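# Move the bone from the tray onto the table

## Task

Lift the bone out of the tray and set it down on the table next to the tray, while the apple, the ball and the root all stay inside the tray.

## Robot and tools

Robot: two arms, left_arm and right_arm, each ending in a five-finger hand (left_arm has a left hand, right_arm a right hand). Calibrated bases in the scene frame: left_arm at (+0.028, +0.292, +0.012) m, right_arm at (+0.049, -0.374, +0.042) m, both facing almost straight along +x. Scene frame: origin at table-top height midway between the nominal bases, +z up, +x out over the table, left_arm on the +y side (arm names do not match image sides). A camera stand sits behind the arms. Loose objects may occasionally get nudged by something else.

Hand point: a spot 0.15 m out from the wrist face along the fingers and 0.05 m in front of the palm. Its +z runs along straight fingers, +y out of the palm, +x across the palm away from the thumb on the right hand (toward the thumb on the left hand). Straight fingers extend 0.06-0.07 m past the point; a wrist bracket on the little-finger side can strike things. The arm tracks commands loosely: resting 1-3 cm (sometimes 5 cm) off, usually low, is normal; the elbow may sag under load.

The 28-number row (used by execute_actions and move): one list covering both arms, every value in [-1, 1], even if only one arm moves. Order: left dx, dy, dz, rx, ry, rz; left thumb_turn, thumb_bend, index, middle, ring, little; left force_limit, speed; then the same 14 for the right arm. The six pose numbers are an offset, not a pose: a displacement from that arm's current Hand target, along that arm's own base axes, with rotation about the Hand target position. Scale: 1.0 = 0.6 m for dx/dy/dz and 180 degrees for rx/ry/rz, which form one rotation vector. Every offset counts from the Hand target at the start of the action or move, so sending the same offset twice moves twice. All six zeros re-command the current Hand target. Orientation is clipped per step to within 40 degrees of the measured one.

Hand numbers are absolute targets: thumb_turn -1 beside the palm, +1 in front of it; thumb_bend, index, middle, ring, little -1 straight, +1 curled. force_limit maps -1..+1 to about 0..10 N at the fingertip (0..15 N for the two thumb motors); speed rises from near zero at -1 to full at +0.48 and above (full travel 0.49 s). For a gentle grasp close at speed -0.94 or lower. With the thumb in front, the hand grips objects about 0.035-0.065 m thick (handles down to 0.025 m). No value means 'unchanged': to keep a hand as is, resend the eight numbers last carried out for it; if none were sent yet, send its hand_measured plus hand_force_limit and hand_speed. To squeeze harder, raise force_limit and send a target beyond hand_measured; to loosen, send a target more open than hand_measured.

Tools:
- execute_actions(actions, cameras): actions is a list of actions; each action is up to 15 rows, one per 1/30 s step, the last row held to fill 15 steps (0.5 s). Each row within an action is an offset from the action's start pose. Images only appear with an empty actions list or when cameras names them (["all"], [] or names).
- move(target, speed, blend, blocking, cameras): target is one 28-number row or a list of up to 15; all offsets in a list count from the same starting Hand targets. speed is m/s, 0.002 to 4.3, default 0.25 (turns up to twice that in rad/s), one number or one per target. blend in m rounds corners; 0 stops at each target. Paths are straight, do not avoid obstacles or the other arm, and are capped at 10 s. Avoid paths passing close to an arm's own base. Hand numbers of later targets apply only on arrival once everything is still. blocking=false returns after about 0.5 s while the move continues.
- wait(seconds 0-10, cameras): lets the scene run holding last commands.
- stop(cameras): brakes a running move.
- zoom_image(camera, region): closer look at the latest image of cam_high, cam_left_wrist or cam_right_wrist; region [x0, y0, x1, y1] in pixels, at most 504x504.
- show_instructions(): shows the reference pages.
- finished_scene(scene=1): ends the scene permanently; the goal must hold without the robot.

Results: end_effector_position (m) and end_effector_quat_wxyz per arm, in that arm's base frame; Hand target is the last commanded pose after clipping, the base for the next offsets. hand_measured, hand_stopped_by (moving, target, force, stalled, fault) and hand_load_n (fingertip load, positive pushing the finger open) follow the motor order above; a lost grip shows as load dropping near 0. Joint torques include the arm's weight and have offsets and noise. A move adds a 'move:' line: done, off_target, moving, held or fault, plus limits (paced = clipped, held = steps withheld). done means within 10 mm and 2 degrees; neither done nor off_target says anything about contact. Motor heat: above 85 °C a MOTOR HOT line appears; at 100 °C the arm goes limp for 30-60 s (OVER-TEMPERATURE FAULT). Holding loads, stretching out or pushing at unreachable poses heats motors.

Cameras: cam_high (fixed, scene frame) and cam_left_wrist, cam_right_wrist (poses from joint readings, may lag), all 896x504, with the given calibration.

Avoid: dropping the bone or releasing it while moving, knocking anything off the table (fails), hard hits on fixed or heavy things, fast or hard contact, overloading fingers, and any collision or pinch between the two arms, which can end the scene in failure. Every arm stop costs. Thinking time lets the scene run on.

Each tool is called after "Emit:" as name(argument=value, ...), one argument or row to a line, values as JSON.

Reference images:

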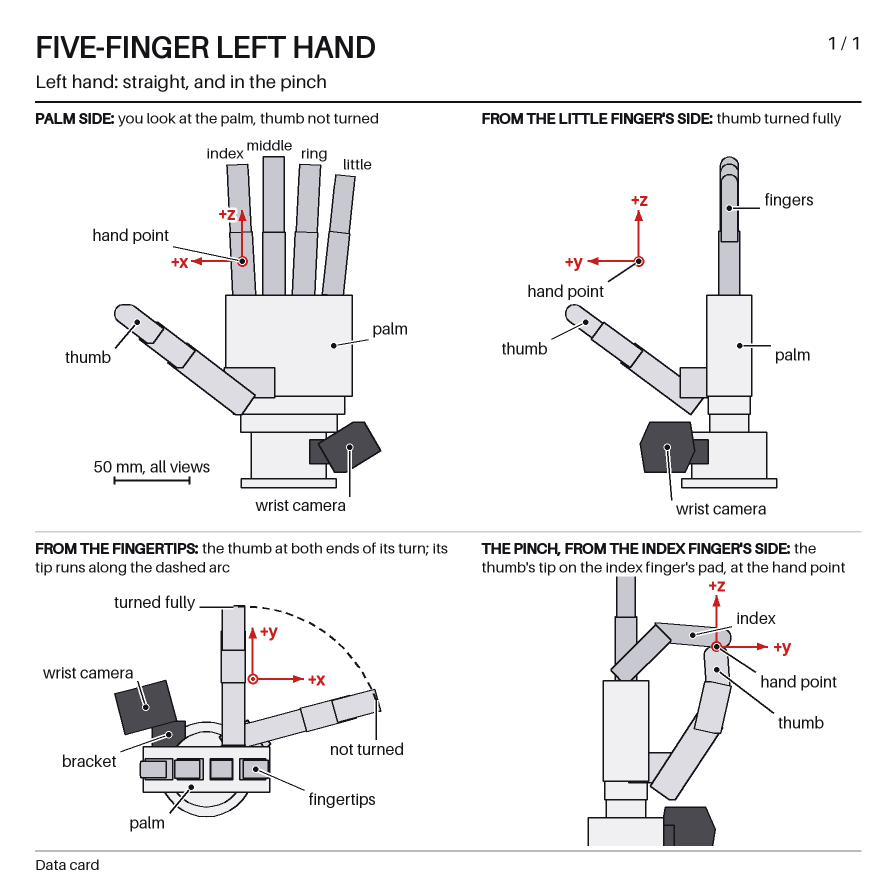

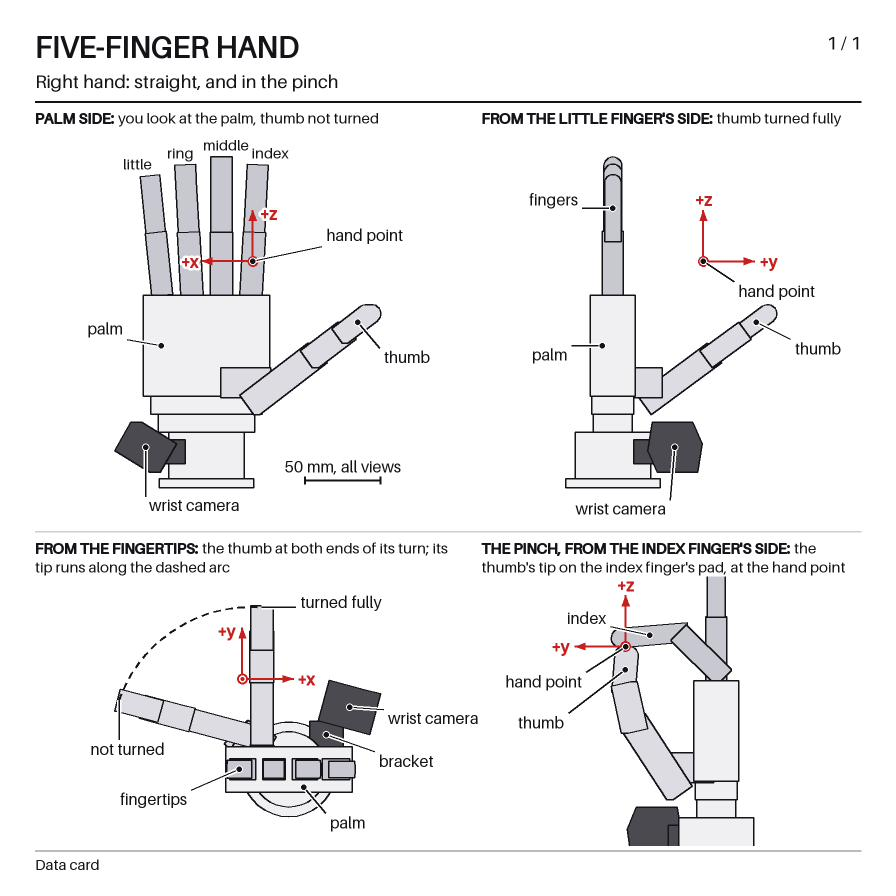

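## Session

Emit:
execute_actions(
  actions=[],
)

Scene clock: 0.00 s.
left_arm: end_effector_position=(+0.6548, -0.2879, +0.1104) hand_measured=(-1.000, -1.000, -1.000, -1.000, -1.000, -1.000) hand_load_n=(+0.0, +0.0, +0.0, +0.0, +0.0, +0.0) hand_stopped_by=(target, target, target, target, target, target) hand_force_limit=0.00 hand_speed=-0.80 end_effector_quat_wxyz=(+0.604, +0.204, +0.696, -0.329) | right_arm: end_effector_position=(+0.4081, -0.0739, +0.1401) hand_measured=(-1.000, -1.000, -1.000, -1.000, -1.000, -1.000) hand_load_n=(+0.0, +0.0, +0.0, +0.0, +0.0, +0.0) hand_stopped_by=(target, target, target, target, target, target) hand_force_limit=0.00 hand_speed=-0.80 end_effector_quat_wxyz=(+0.337, -0.342, +0.628, -0.613)
Joint positions: left_arm=[-0.373 1.896 0.994 0.844 0.41 1.38] | right_arm=[0.02 1.093 0.225 0.842 0.589 0.018]
Joint velocities: within noise
Joint torques (N m): no reading
Motor temperatures (°C): left_arm=[34 29 34 27 32 28] | right_arm=[31 28 31 28 32 30]
Heat: left arm: hottest waist 34 °C; right arm: hottest wrist yaw 32 °C.
Hand target: left_arm +0.6613, -0.2904, +0.1209; +0.613, +0.205, +0.688, -0.330 | right_arm +0.4159, -0.0737, +0.1528; +0.346, -0.333, +0.623, -0.618

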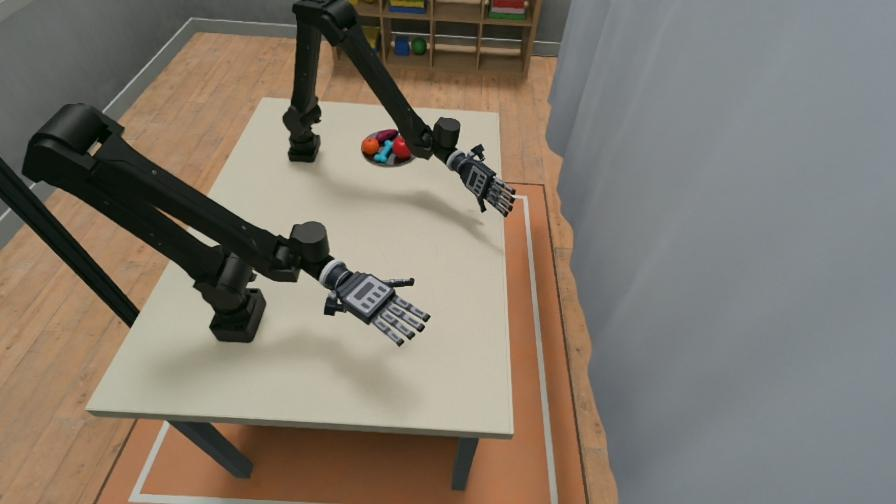

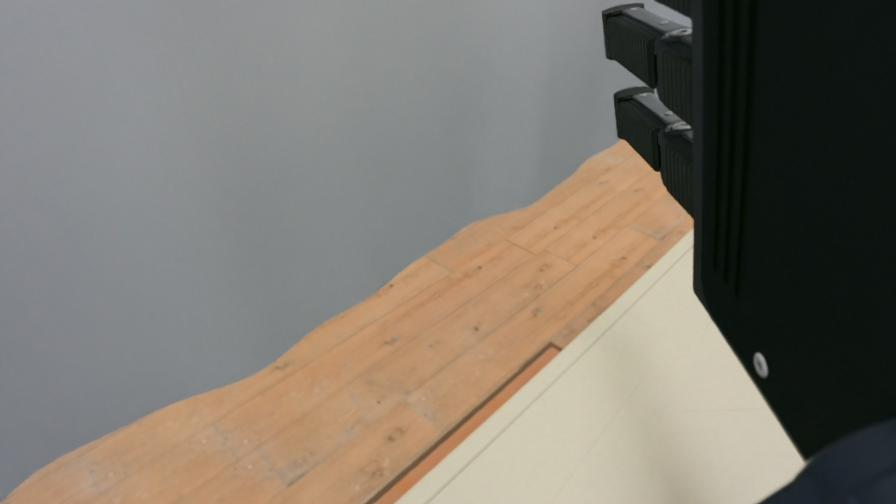

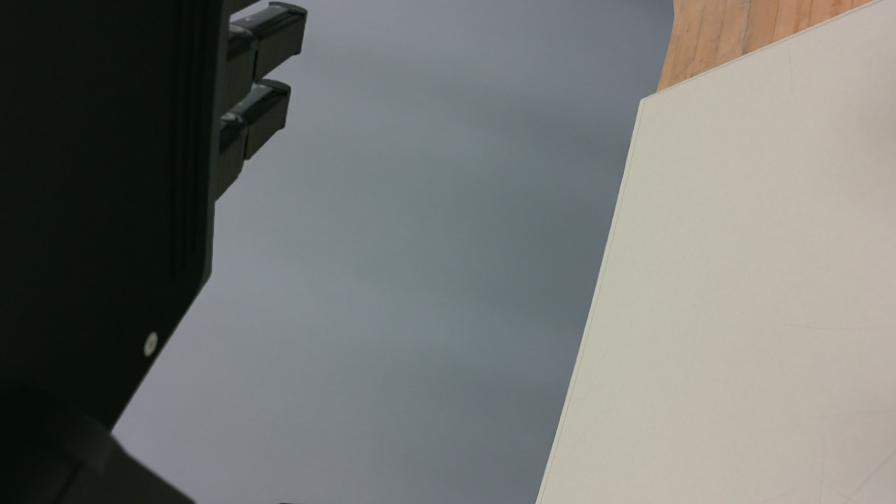

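Emit:
zoom_image(
  camera="cam_high",
  region=[340, 110, 440, 180],
)

Emit:
zoom_image(
  camera="cam_high",
  region=[240, 60, 560, 240],
)

Scaled by 5.040 from the camera's 896x504 image, which has a finer 1280x720 frame.

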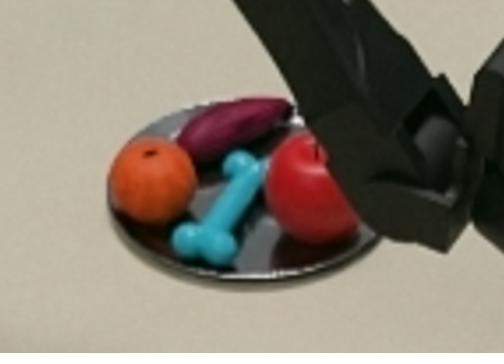

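Scaled by 1.575 from the camera's 896x504 image, which has a finer 1280x720 frame.

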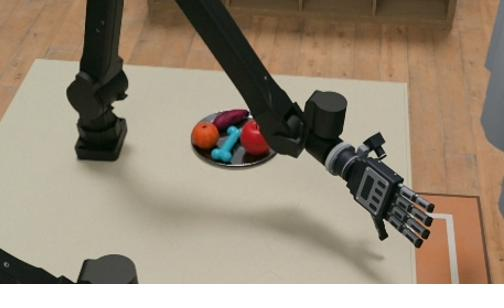

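Emit:
move(
  target=[
    [-0.268,0.4,0.298,-0.1207,0.2348,0.2309,1,-1,-1,-1,-1,-1,0,0,0,0,0,0,0,0,-1,-1,-1,-1,-1,-1,0,-0.8],
    [-0.673,0.695,0.165,-0.2413,0.4697,0.4617,1,-1,-1,-1,-1,-1,0,0,0,0,0,0,0,0,-1,-1,-1,-1,-1,-1,0,-0.8],
  ],
  speed=0.3,
  blend=0.05,
  cameras=["all"],
)

Scene clock: 44.80 s.
left_arm: end_effector_position=(+0.2513, +0.1194, +0.2081) hand_measured=(+1.000, -1.000, -1.000, -1.000, -1.000, -1.000) hand_load_n=(+0.0, +0.0, +0.0, +0.0, +0.0, +0.0) hand_stopped_by=(target, target, target, target, target, target) hand_force_limit=0.00 hand_speed=0.00 end_effector_quat_wxyz=(-0.113, +0.700, -0.695, +0.121) | right_arm: end_effector_position=(+0.4081, -0.0739, +0.1401) hand_measured=(-1.000, -1.000, -1.000, -1.000, -1.000, -1.000) hand_load_n=(-0.5, +0.0, +0.0, +0.0, +0.0, +0.0) hand_stopped_by=(target, target, target, target, target, target) hand_force_limit=0.00 hand_speed=-0.80 end_effector_quat_wxyz=(+0.337, -0.342, +0.628, -0.613)
Joint positions: left_arm=[0.559 1.032 1.01 -1.269 0.182 0.526] | right_arm=[0.02 1.093 0.225 0.842 0.589 0.018]
Joint torques (N m): left_arm=[2.61 -5.66 13.33 0.79 0.13 0.05] | right_arm=[-0.38 -3.66 8.7 2.22 0.06 0.08]
Heat: left arm: hottest elbow 38 °C; right arm: hottest elbow 33 °C.
Hand target: left_arm +0.2575, +0.1267, +0.2199; -0.123, +0.697, -0.696, +0.123 | right_arm +0.4159, -0.0737, +0.1528; +0.346, -0.333, +0.623, -0.618
Off the commanded pose: left_arm 0.015 m, 1 deg | right_arm 0.015 m, 2 deg.
move: off_target (left_arm, right_arm)
camera_calibration:
cam_left_wrist: T_world_to_cam=[[0.905185, -0.260618, 0.335736, -0.267986], [-0.399577, -0.791025, 0.463268, 0.0923914], [0.144839, -0.553495, -0.820161, 0.314018], [0, 0, 0, 1]] pos_world=[0.234012, 0.177049, 0.304716]

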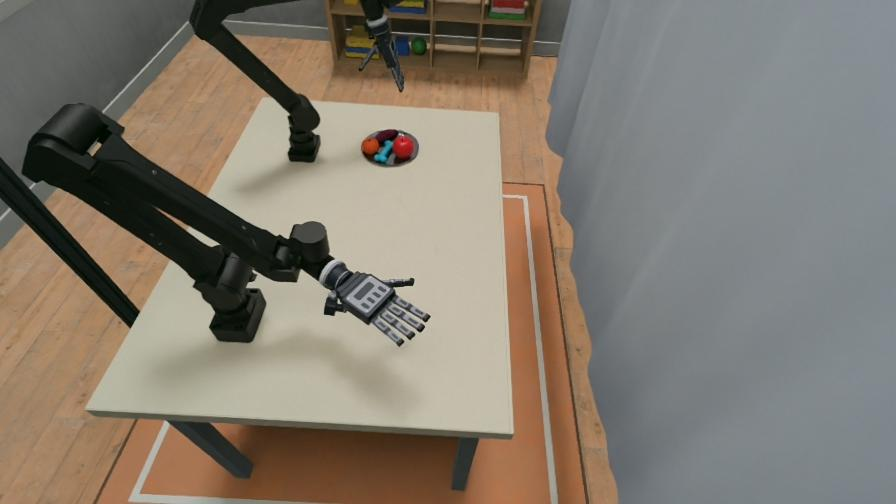

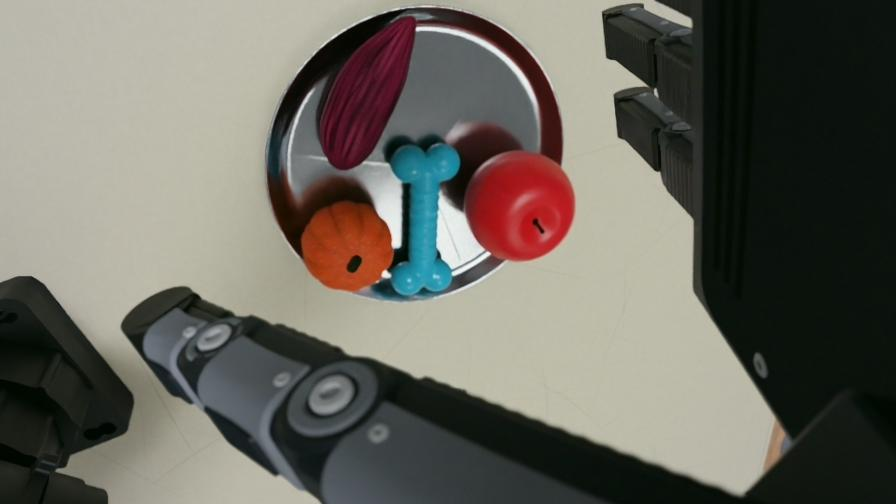

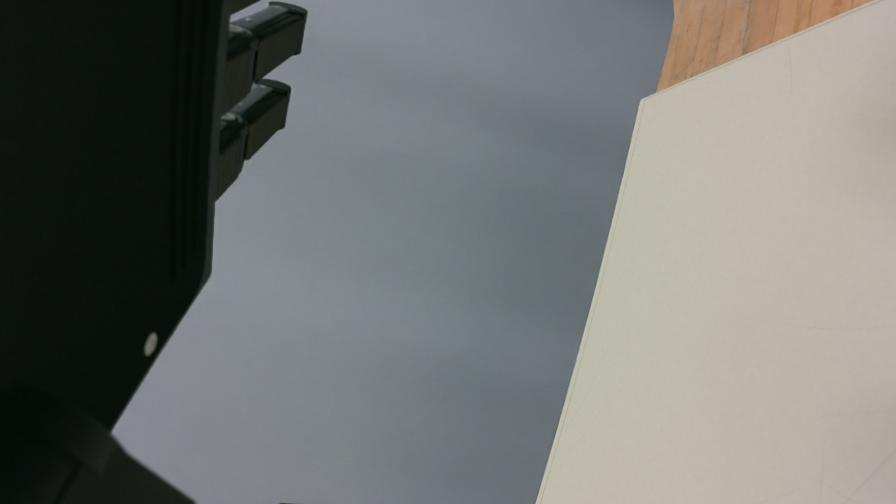

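Emit:
move(
  target=[0.0075,-0.378,-0.085,0.1667,-0.1962,-0.1334,1,-1,-0.4,-0.4,1,1,0,0,0,0,0,0,0,0,-1,-1,-1,-1,-1,-1,0,-0.8],
  speed=0.25,
  cameras=["cam_high","cam_left_wrist"],
)

Scene clock: 95.33 s.
left_arm: end_effector_position=(+0.2596, -0.0943, +0.1679) hand_measured=(+1.000, -1.000, -0.400, -0.400, +1.000, +1.000) hand_load_n=(+0.0, +0.0, +0.0, +0.0, +0.0, +0.0) hand_stopped_by=(target, target, target, target, target, target) hand_force_limit=0.00 hand_speed=0.00 end_effector_quat_wxyz=(+0.468, -0.414, +0.765, -0.159) | right_arm: end_effector_position=(+0.4081, -0.0739, +0.1401) hand_measured=(-1.000, -1.000, -1.000, -1.000, -1.000, -1.000) hand_load_n=(-0.5, -0.5, +0.0, +0.0, +0.0, +0.0) hand_stopped_by=(target, target, target, target, target, target) hand_force_limit=0.00 hand_speed=-0.80 end_effector_quat_wxyz=(+0.337, -0.342, +0.628, -0.613)
Joint positions: left_arm=[-0.797 0.632 0.548 -0.725 -0.785 0.109] | right_arm=[0.02 1.093 0.225 0.842 0.589 0.018]
Joint torques (N m): left_arm=[1.2 -1.49 10.81 2.61 -0.69 -0.16] | right_arm=[-0.38 -3.66 8.7 2.24 0.06 0.08]
Motor temperatures (°C): left_arm=[33 30 43 27 30 28] | right_arm=[31 28 34 28 31 30]
Heat: left arm: hottest elbow 43 °C; right arm: hottest elbow 34 °C.
Hand target: left_arm +0.2619, -0.1001, +0.1688; +0.468, -0.417, +0.761, -0.167 | right_arm +0.4159, -0.0737, +0.1528; +0.346, -0.333, +0.623, -0.618
Off the commanded pose: left_arm 0.006 m, 1 deg | right_arm 0.015 m, 2 deg.
move: off_target (right_arm)
camera_calibration:
cam_left_wrist: T_world_to_cam=[[0.391452, -0.79753, 0.459033, -0.25565], [-0.762375, -0.560434, -0.323571, 0.193297], [0.515315, -0.223293, -0.8274, 0.0977114], [0, 0, 0, 1]] pos_world=[0.197087, -0.0737401, 0.260743]
Images, in order (width x height): cam_high 896x504, cam_left_wrist 896x504.

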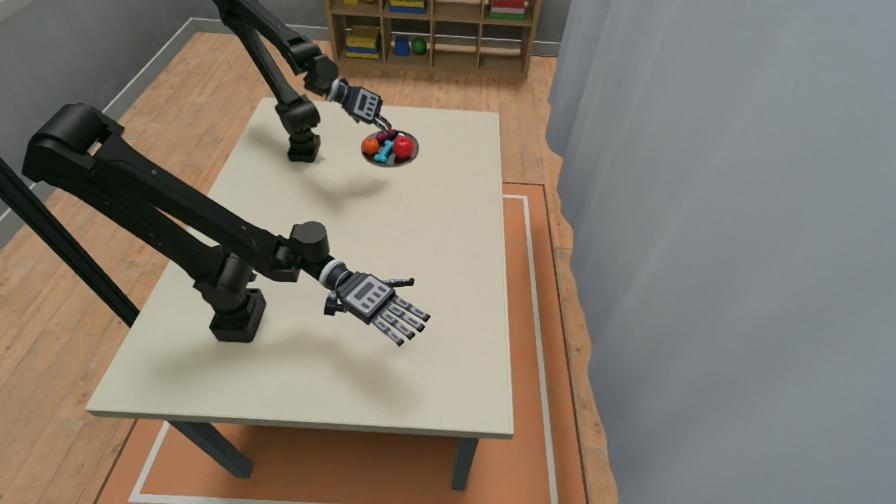

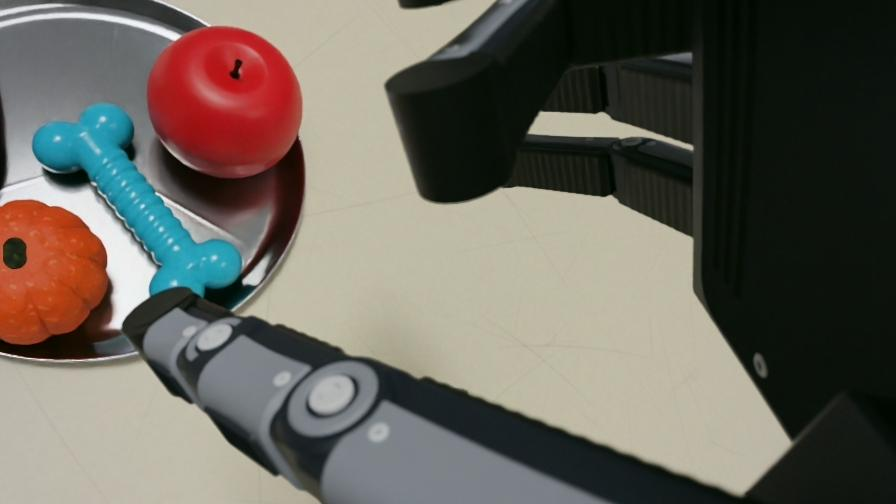

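Emit:
move(
  target=[0.011,0.0173,-0.1897,0,0,-0.0167,1,-1,-0.4,-0.4,1,1,0,0,0,0,0,0,0,0,-1,-1,-1,-1,-1,-1,0,-0.8],
  speed=0.15,
  cameras=["cam_high","cam_left_wrist"],
)

Emit:
zoom_image(
  camera="cam_high",
  region=[320, 90, 460, 180],
)

Scene clock: 109.73 s.
left_arm: end_effector_position=(+0.2656, -0.0908, +0.0551) hand_measured=(+1.000, -1.000, -0.400, -0.400, +1.000, +1.000) hand_load_n=(+0.0, +0.0, +0.0, +0.0, +0.0, +0.0) hand_stopped_by=(target, target, target, target, target, target) hand_force_limit=0.00 hand_speed=0.00 end_effector_quat_wxyz=(+0.462, -0.398, +0.772, -0.181) | right_arm: end_effector_position=(+0.4081, -0.0739, +0.1401) hand_measured=(-1.000, -1.000, -1.000, -1.000, -1.000, -1.000) hand_load_n=(+0.0, +0.0, +0.0, +0.0, +0.0, +0.0) hand_stopped_by=(target, target, target, target, target, target) hand_force_limit=0.00 hand_speed=-0.80 end_effector_quat_wxyz=(+0.337, -0.342, +0.628, -0.613)
Joint positions: left_arm=[-0.733 0.733 0.256 -0.246 -0.694 0.209] | right_arm=[0.02 1.093 0.225 0.842 0.589 0.018]
Joint torques (N m): left_arm=[2.73 -1.61 9.83 2.85 -0.33 0.07] | right_arm=[-0.38 -3.6 8.7 2.24 0.06 0.08]
Heat: left arm: hottest elbow 45 °C; right arm: hottest elbow 34 °C.
Hand target: left_arm +0.2686, -0.0898, +0.0551; +0.464, -0.397, +0.771, -0.179 | right_arm +0.4159, -0.0737, +0.1528; +0.346, -0.333, +0.623, -0.618
Off the commanded pose: left_arm 0.003 m, 0 deg | right_arm 0.015 m, 2 deg.
move: off_target (right_arm)
camera_calibration:
cam_left_wrist: T_world_to_cam=[[0.345641, -0.806954, 0.478912, -0.193169], [-0.788599, -0.526402, -0.317825, 0.173088], [0.508571, -0.267816, -0.81831, -0.000643747], [0, 0, 0, 1]] pos_world=[0.203591, -0.0649369, 0.146996]
Images, in order (width x height): cam_high 896x504, cam_left_wrist 896x504.

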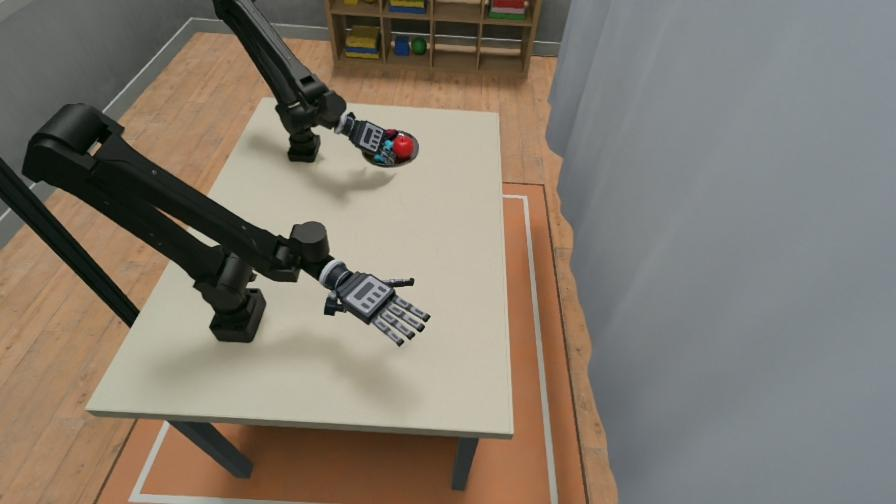

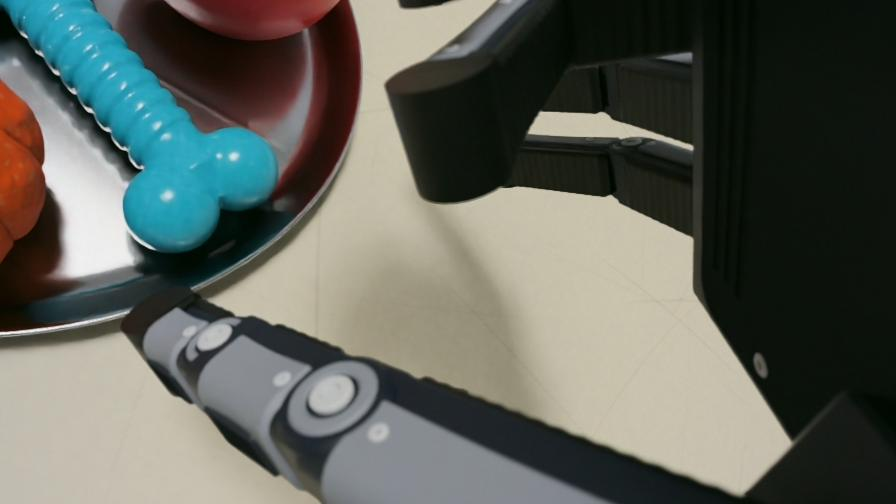

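Scaled by 3.600 from the camera's 896x504 image, which has a finer 1280x720 frame.

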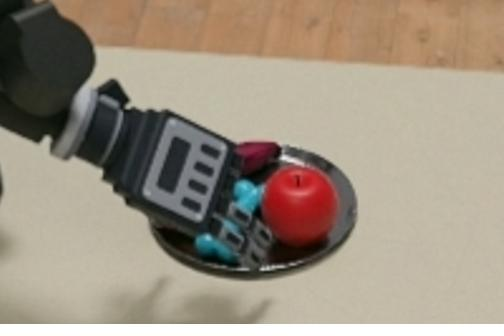

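Emit:
move(
  target=[0.0138,0.034,-0.0232,-0.0528,0.0172,0,1,-1,-0.2,-0.2,1,1,0,0,0,0,0,0,0,0,-1,-1,-1,-1,-1,-1,0,-0.8],
  speed=0.08,
  cameras=["cam_high","cam_left_wrist"],
)

Emit:
zoom_image(
  camera="cam_high",
  region=[350, 110, 430, 180],
)

Scene clock: 122.77 s.
left_arm: end_effector_position=(+0.2722, -0.0704, +0.0366) hand_measured=(+1.000, -1.000, -0.200, -0.200, +1.000, +1.000) hand_load_n=(+0.0, +0.0, +0.0, +0.0, +0.0, +0.0) hand_stopped_by=(target, target, target, target, target, target) hand_force_limit=0.00 hand_speed=0.00 end_effector_quat_wxyz=(+0.401, -0.441, +0.770, -0.226) | right_arm: end_effector_position=(+0.4081, -0.0739, +0.1401) hand_measured=(-1.000, -1.000, -1.000, -1.000, -1.000, -1.000) hand_load_n=(-0.5, +0.0, +0.0, +0.0, +0.0, +0.0) hand_stopped_by=(target, target, target, target, target, target) hand_force_limit=0.00 hand_speed=-0.80 end_effector_quat_wxyz=(+0.337, -0.342, +0.628, -0.613)
Joint positions: left_arm=[-0.457 0.685 0.214 -0.197 -0.374 0.257] | right_arm=[0.02 1.093 0.225 0.842 0.589 0.018]
Joint torques (N m): left_arm=[2.67 -2.61 10 3.06 -0.18 0.07] | right_arm=[-0.38 -3.66 8.7 2.24 0.06 0.08]
Heat: left arm: hottest elbow 46 °C; right arm: hottest elbow 35 °C.
Hand target: left_arm +0.2769, -0.0695, +0.0412; +0.408, -0.439, +0.766, -0.232 | right_arm +0.4159, -0.0737, +0.1528; +0.346, -0.333, +0.623, -0.618
Off the commanded pose: left_arm 0.007 m, 1 deg | right_arm 0.015 m, 2 deg.
move: off_target (right_arm)
camera_calibration:
cam_left_wrist: T_world_to_cam=[[0.385983, -0.721817, 0.574454, -0.178721], [-0.80463, -0.567997, -0.173062, 0.179296], [0.451207, -0.395424, -0.800033, -0.00769054], [0, 0, 0, 1]] pos_world=[0.21672, -0.0302054, 0.127544]
Images, in order (width x height): cam_high 896x504, cam_left_wrist 896x504.

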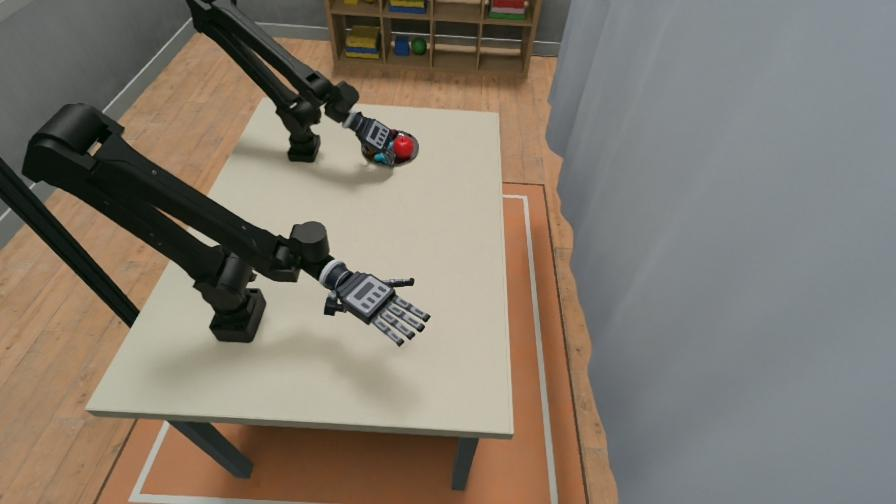

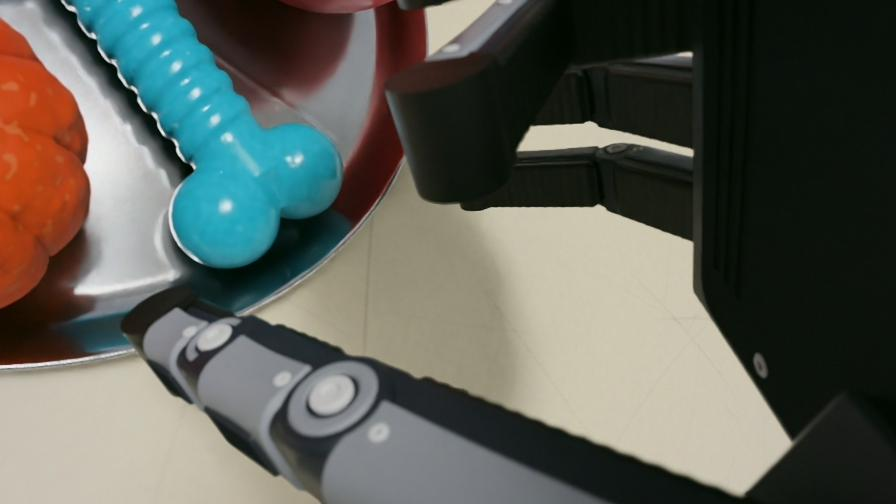

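Scaled by 6.300 from the camera's 896x504 image, which has a finer 1280x720 frame.

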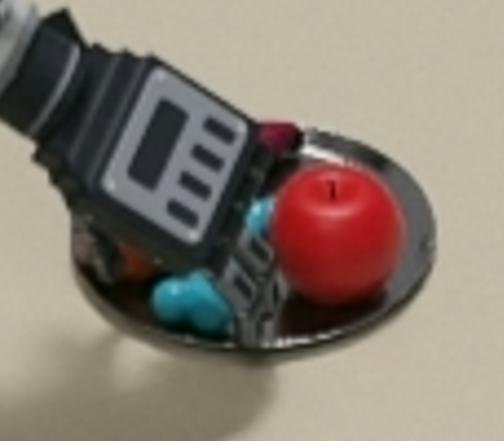

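Emit:
move(
  target=[0.0075,0.0198,-0.0287,-0.0064,-0.0191,-0.0093,1,-1,-0.2,-0.2,1,1,0,0,0,0,0,0,0,0,-1,-1,-1,-1,-1,-1,0,-0.8],
  speed=0.05,
  cameras=["cam_left_wrist"],
)

Scene clock: 131.97 s.
left_arm: end_effector_position=(+0.2779, -0.0594, +0.0221) hand_measured=(+1.000, -1.000, -0.200, -0.200, +1.000, +1.000) hand_load_n=(+0.5, +0.0, +0.0, +0.0, +0.0, +0.0) hand_stopped_by=(target, target, target, target, target, target) hand_force_limit=0.00 hand_speed=0.00 end_effector_quat_wxyz=(+0.418, -0.427, +0.759, -0.258) | right_arm: end_effector_position=(+0.4081, -0.0739, +0.1401) hand_measured=(-1.000, -1.000, -1.000, -1.000, -1.000, -1.000) hand_load_n=(-0.5, +0.0, +0.0, +0.0, +0.0, +0.0) hand_stopped_by=(target, target, target, target, target, target) hand_force_limit=0.00 hand_speed=-0.80 end_effector_quat_wxyz=(+0.337, -0.342, +0.628, -0.613)
Joint positions: left_arm=[-0.364 0.68 0.126 -0.015 -0.275 0.334] | right_arm=[0.02 1.093 0.225 0.842 0.589 0.018]
Joint torques (N m): left_arm=[2.67 -1.32 9.72 3.21 -0.12 0.07] | right_arm=[-0.38 -3.6 8.7 2.24 0.06 0.08]
Heat: left arm: hottest elbow 45 °C; right arm: hottest elbow 35 °C.
Hand target: left_arm +0.2813, -0.0575, +0.0238; +0.423, -0.424, +0.758, -0.258 | right_arm +0.4159, -0.0737, +0.1528; +0.346, -0.333, +0.623, -0.618
Off the commanded pose: left_arm 0.004 m, 1 deg | right_arm 0.015 m, 2 deg.
move: off_target (right_arm)
camera_calibration:
cam_left_wrist: T_world_to_cam=[[0.324024, -0.715754, 0.618631, -0.147935], [-0.807542, -0.549903, -0.213264, 0.190433], [0.492832, -0.430468, -0.756184, -0.0320571], [0, 0, 0, 1]] pos_world=[0.217516, -0.014965, 0.107889]
Images, in order (width x height): cam_left_wrist 896x504.

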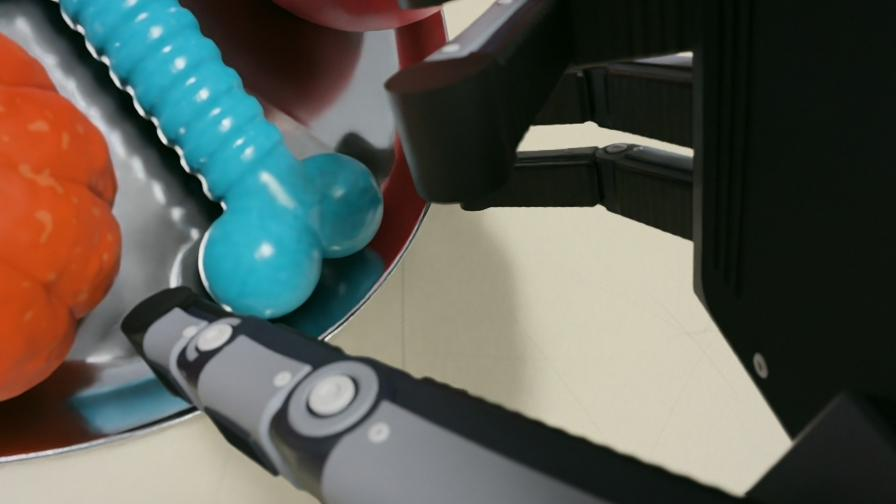

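Emit:
move(
  target=[-0.0027,0.0028,-0.0168,0,0,0,1,-1,-0.2,-0.2,1,1,0,0,0,0,0,0,0,0,-1,-1,-1,-1,-1,-1,0,-0.8],
  speed=0.04,
  cameras=["cam_high","cam_left_wrist"],
)

Emit:
zoom_image(
  camera="cam_high",
  region=[350, 110, 430, 180],
)

Scene clock: 136.13 s.
left_arm: end_effector_position=(+0.2782, -0.0598, +0.0155) hand_measured=(+1.000, -1.000, -0.200, -0.200, +1.000, +1.000) hand_load_n=(+0.0, +0.0, +0.5, +0.0, +0.5, +0.0) hand_stopped_by=(target, target, target, target, target, target) hand_force_limit=0.00 hand_speed=0.00 end_effector_quat_wxyz=(+0.420, -0.426, +0.757, -0.263) | right_arm: end_effector_position=(+0.4081, -0.0739, +0.1401) hand_measured=(-1.000, -1.000, -1.000, -1.000, -1.000, -1.000) hand_load_n=(-0.5, +0.0, +0.0, +0.0, +0.0, +0.0) hand_stopped_by=(target, target, target, target, target, target) hand_force_limit=0.00 hand_speed=-0.80 end_effector_quat_wxyz=(+0.337, -0.342, +0.628, -0.613)
Joint positions: left_arm=[-0.359 0.707 0.104 0.047 -0.267 0.336] | right_arm=[0.02 1.093 0.225 0.842 0.589 0.018]
Joint torques (N m): left_arm=[2.78 -0.91 9.25 3.07 -0.2 0.08] | right_arm=[-0.32 -3.6 8.7 2.24 0.06 0.08]
Heat: left arm: hottest elbow 45 °C; right arm: hottest elbow 35 °C.
Hand target: left_arm +0.2796, -0.0558, +0.0137; +0.423, -0.424, +0.758, -0.258 | right_arm +0.4159, -0.0737, +0.1528; +0.346, -0.333, +0.623, -0.618
Off the commanded pose: left_arm 0.005 m, 1 deg | right_arm 0.015 m, 2 deg.
move: off_target (right_arm)
camera_calibration:
cam_left_wrist: T_world_to_cam=[[0.314806, -0.712683, 0.626881, -0.141592], [-0.807476, -0.548232, -0.217771, 0.18923], [0.498878, -0.437636, -0.748061, -0.0397741], [0, 0, 0, 1]] pos_world=[0.217215, -0.0145753, 0.100217]
Images, in order (width x height): cam_high 896x504, cam_left_wrist 896x504.

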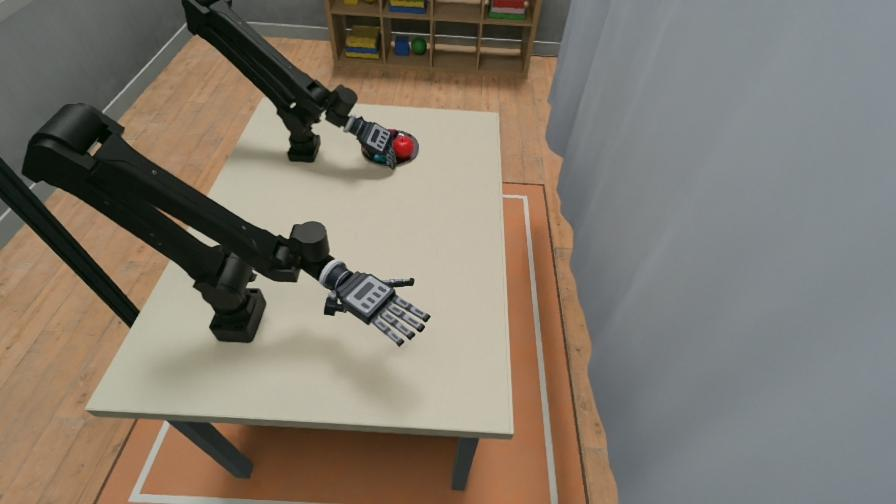

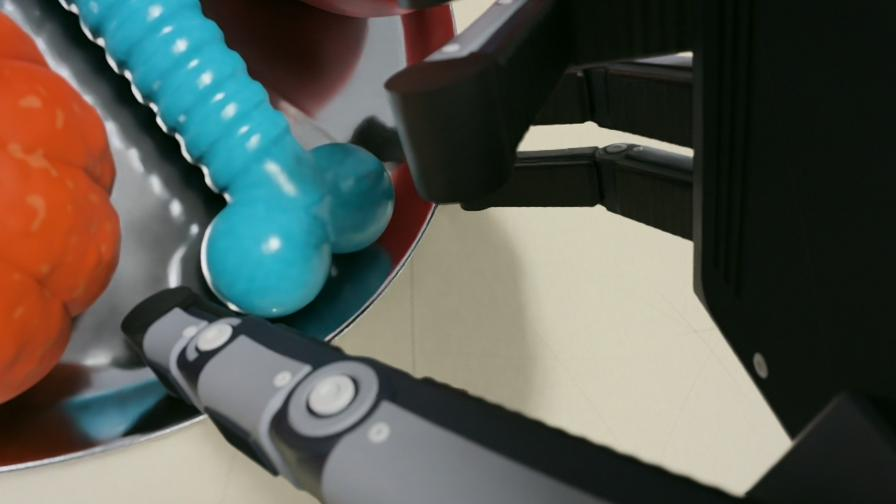

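Scaled by 6.300 from the camera's 896x504 image, which has a finer 1280x720 frame.

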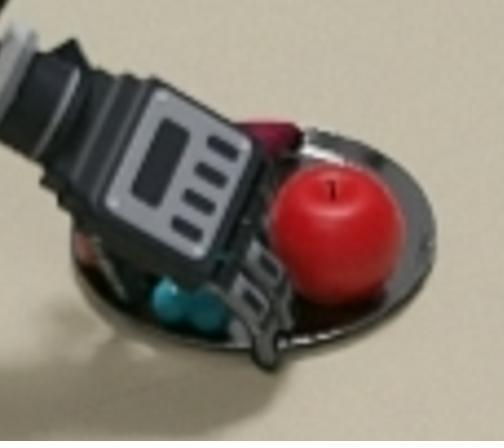

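Emit:
move(
  target=[0.0052,0.0097,0.0255,-0.0064,-0.0191,0.0462,1,-1,-0.08,-0.2,1,1,0,0,0,0,0,0,0,0,-1,-1,-1,-1,-1,-1,0,-0.8],
  speed=0.05,
  cameras=["cam_high","cam_left_wrist"],
)

Emit:
zoom_image(
  camera="cam_high",
  region=[350, 110, 430, 180],
)

Scene clock: 152.33 s.
left_arm: end_effector_position=(+0.2817, -0.0464, +0.0251) hand_measured=(+1.000, -1.000, -0.080, -0.200, +1.000, +1.000) hand_load_n=(+0.5, +0.0, +0.0, +0.0, +0.0, +0.0) hand_stopped_by=(target, target, target, target, target, target) hand_force_limit=0.00 hand_speed=0.00 end_effector_quat_wxyz=(+0.459, -0.473, +0.712, -0.241) | right_arm: end_effector_position=(+0.4081, -0.0739, +0.1401) hand_measured=(-1.000, -1.000, -1.000, -1.000, -1.000, -1.000) hand_load_n=(-0.5, +0.0, +0.0, +0.0, +0.0, +0.0) hand_stopped_by=(target, target, target, target, target, target) hand_force_limit=0.00 hand_speed=-0.80 end_effector_quat_wxyz=(+0.337, -0.342, +0.628, -0.613)
Joint positions: left_arm=[-0.414 0.69 0.104 0.046 -0.454 0.245] | right_arm=[0.02 1.093 0.225 0.842 0.589 0.018]
Joint torques (N m): left_arm=[1.14 -2.43 10.11 1.99 -0.45 -0.18] | right_arm=[-0.38 -3.66 8.72 2.24 0.06 0.08]
Heat: left arm: hottest elbow 45 °C; right arm: hottest elbow 35 °C.
Hand target: left_arm +0.2828, -0.0500, +0.0290; +0.459, -0.474, +0.709, -0.247 | right_arm +0.4159, -0.0737, +0.1528; +0.346, -0.333, +0.623, -0.618
Off the commanded pose: left_arm 0.005 m, 1 deg | right_arm 0.015 m, 2 deg.
move: off_target (right_arm)
camera_calibration:
cam_left_wrist: T_world_to_cam=[[0.382911, -0.663508, 0.642757, -0.156529], [-0.704632, -0.659727, -0.261254, 0.168355], [0.597388, -0.35287, -0.720146, -0.0529202], [0, 0, 0, 1]] pos_world=[0.210179, -0.0114641, 0.106483]
Images, in order (width x height): cam_high 896x504, cam_left_wrist 896x504.

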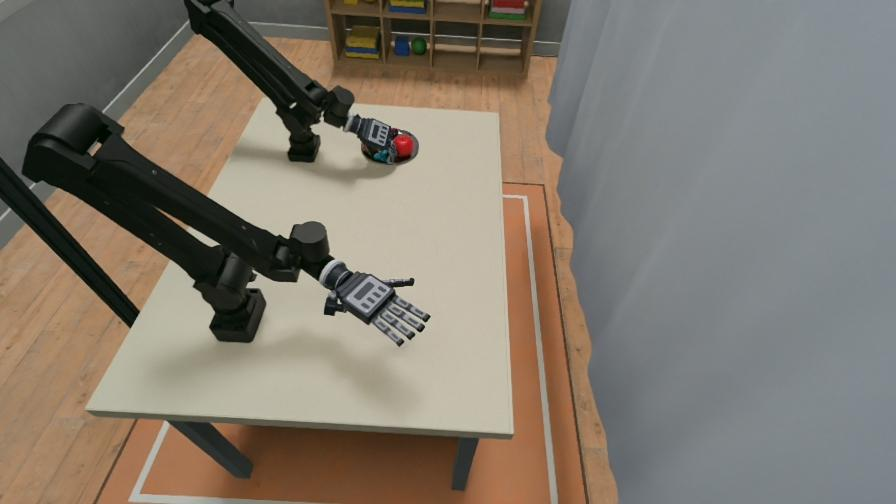

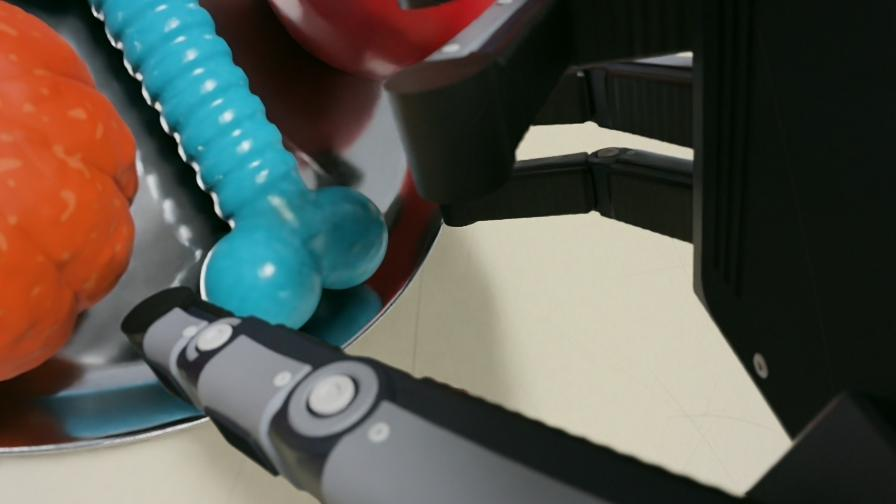

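Scaled by 6.300 from the camera's 896x504 image, which has a finer 1280x720 frame.

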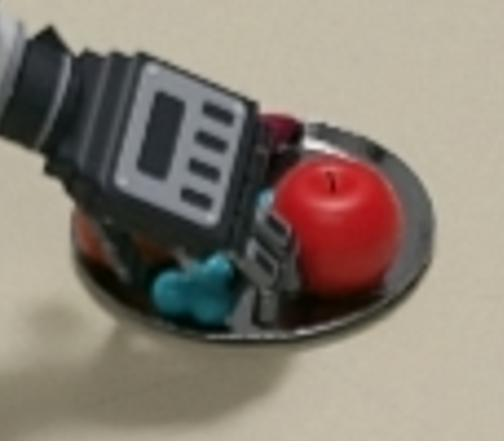

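Emit:
zoom_image(
  camera="cam_high",
  region=[360, 130, 425, 170],
)

Emit:
zoom_image(
  camera="cam_left_wrist",
  region=[100, 150, 500, 400],
)

Scaled by 7.754 from the camera's 896x504 image, which has a finer 1280x720 frame.

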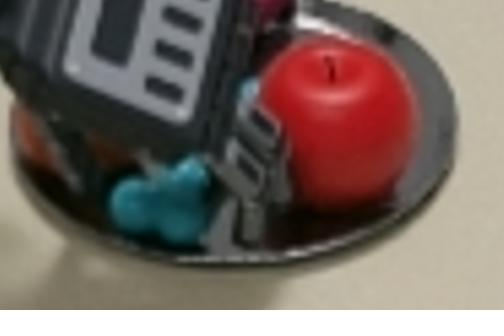

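Scaled by 1.260 from the camera's 896x504 image, which has a finer 1280x720 frame.

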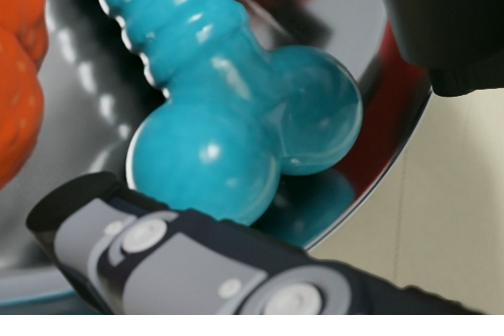

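Emit:
move(
  target=[
    [0,0,0,0,0,0,1,-1,-0.08,1,1,1,0,0,0,0,0,0,0,0,-1,-1,-1,-1,-1,-1,0,-0.8],
    [-0.0028,0.0057,-0.0192,0,0,0,1,-1,-0.08,1,1,1,0,0,0,0,0,0,0,0,-1,-1,-1,-1,-1,-1,0,-0.8],
  ],
  speed=0.03,
  cameras=["cam_high","cam_left_wrist"],
)

Emit:
zoom_image(
  camera="cam_high",
  region=[360, 130, 425, 170],
)

Emit:
zoom_image(
  camera="cam_left_wrist",
  region=[100, 100, 500, 400],
)

Scene clock: 168.33 s.
left_arm: end_effector_position=(+0.2800, -0.0461, +0.0189) hand_measured=(+1.000, -1.000, -0.080, +1.000, +1.000, +1.000) hand_load_n=(+0.0, +0.0, -1.0, +0.0, +0.0, +0.0) hand_stopped_by=(target, target, target, target, target, target) hand_force_limit=0.00 hand_speed=0.00 end_effector_quat_wxyz=(+0.460, -0.472, +0.711, -0.244) | right_arm: end_effector_position=(+0.4081, -0.0739, +0.1401) hand_measured=(-1.000, -1.000, -1.000, -1.000, -1.000, -1.000) hand_load_n=(+0.0, +0.0, +0.0, +0.0, +0.0, +0.0) hand_stopped_by=(target, target, target, target, target, target) hand_force_limit=0.00 hand_speed=-0.80 end_effector_quat_wxyz=(+0.337, -0.342, +0.628, -0.613)
Joint positions: left_arm=[-0.414 0.706 0.084 0.089 -0.451 0.245] | right_arm=[0.02 1.093 0.225 0.842 0.589 0.018]
Joint torques (N m): left_arm=[2.26 -0.62 9.16 3.07 -0.07 -0.1] | right_arm=[-0.38 -3.6 8.7 2.25 0.06 0.08]
Heat: left arm: hottest elbow 45 °C; right arm: hottest elbow 35 °C.
Hand target: left_arm +0.2811, -0.0466, +0.0176; +0.459, -0.474, +0.709, -0.247 | right_arm +0.4159, -0.0737, +0.1528; +0.346, -0.333, +0.623, -0.618
Off the commanded pose: left_arm 0.002 m, 0 deg | right_arm 0.015 m, 2 deg.
move: off_target (right_arm)
camera_calibration:
cam_left_wrist: T_world_to_cam=[[0.377941, -0.661523, 0.647725, -0.150279], [-0.70427, -0.659552, -0.262667, 0.165695], [0.600969, -0.356901, -0.715163, -0.0575549], [0, 0, 0, 1]] pos_world=[0.208079, -0.0106698, 0.0997009]
Images, in order (width x height): cam_high 896x504, cam_left_wrist 896x504.

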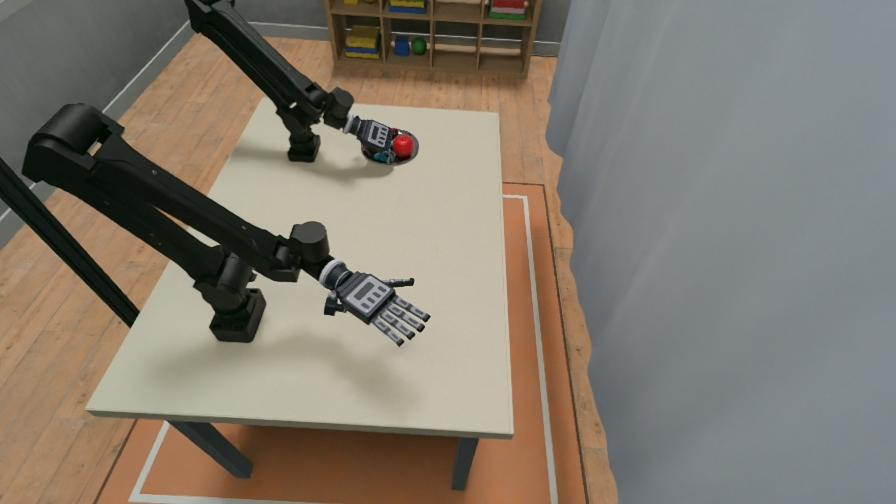

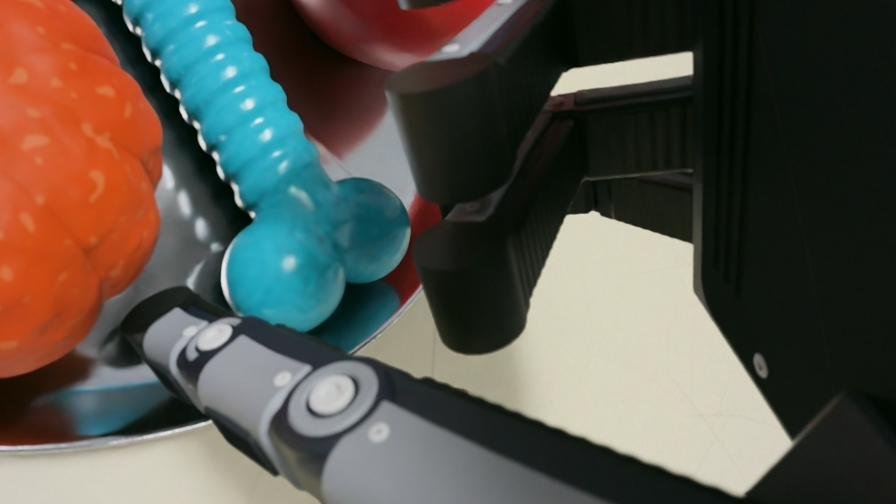

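Scaled by 7.754 from the camera's 896x504 image, which has a finer 1280x720 frame.

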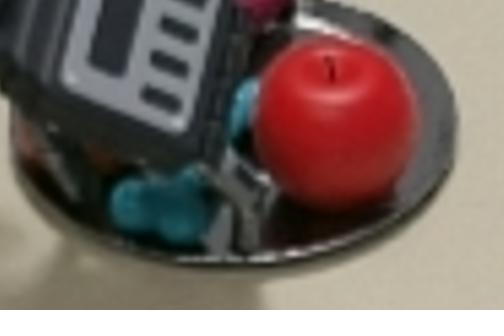

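Scaled by 1.260 from the camera's 896x504 image, which has a finer 1280x720 frame.

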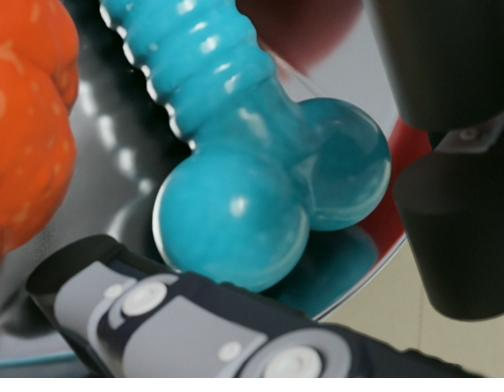

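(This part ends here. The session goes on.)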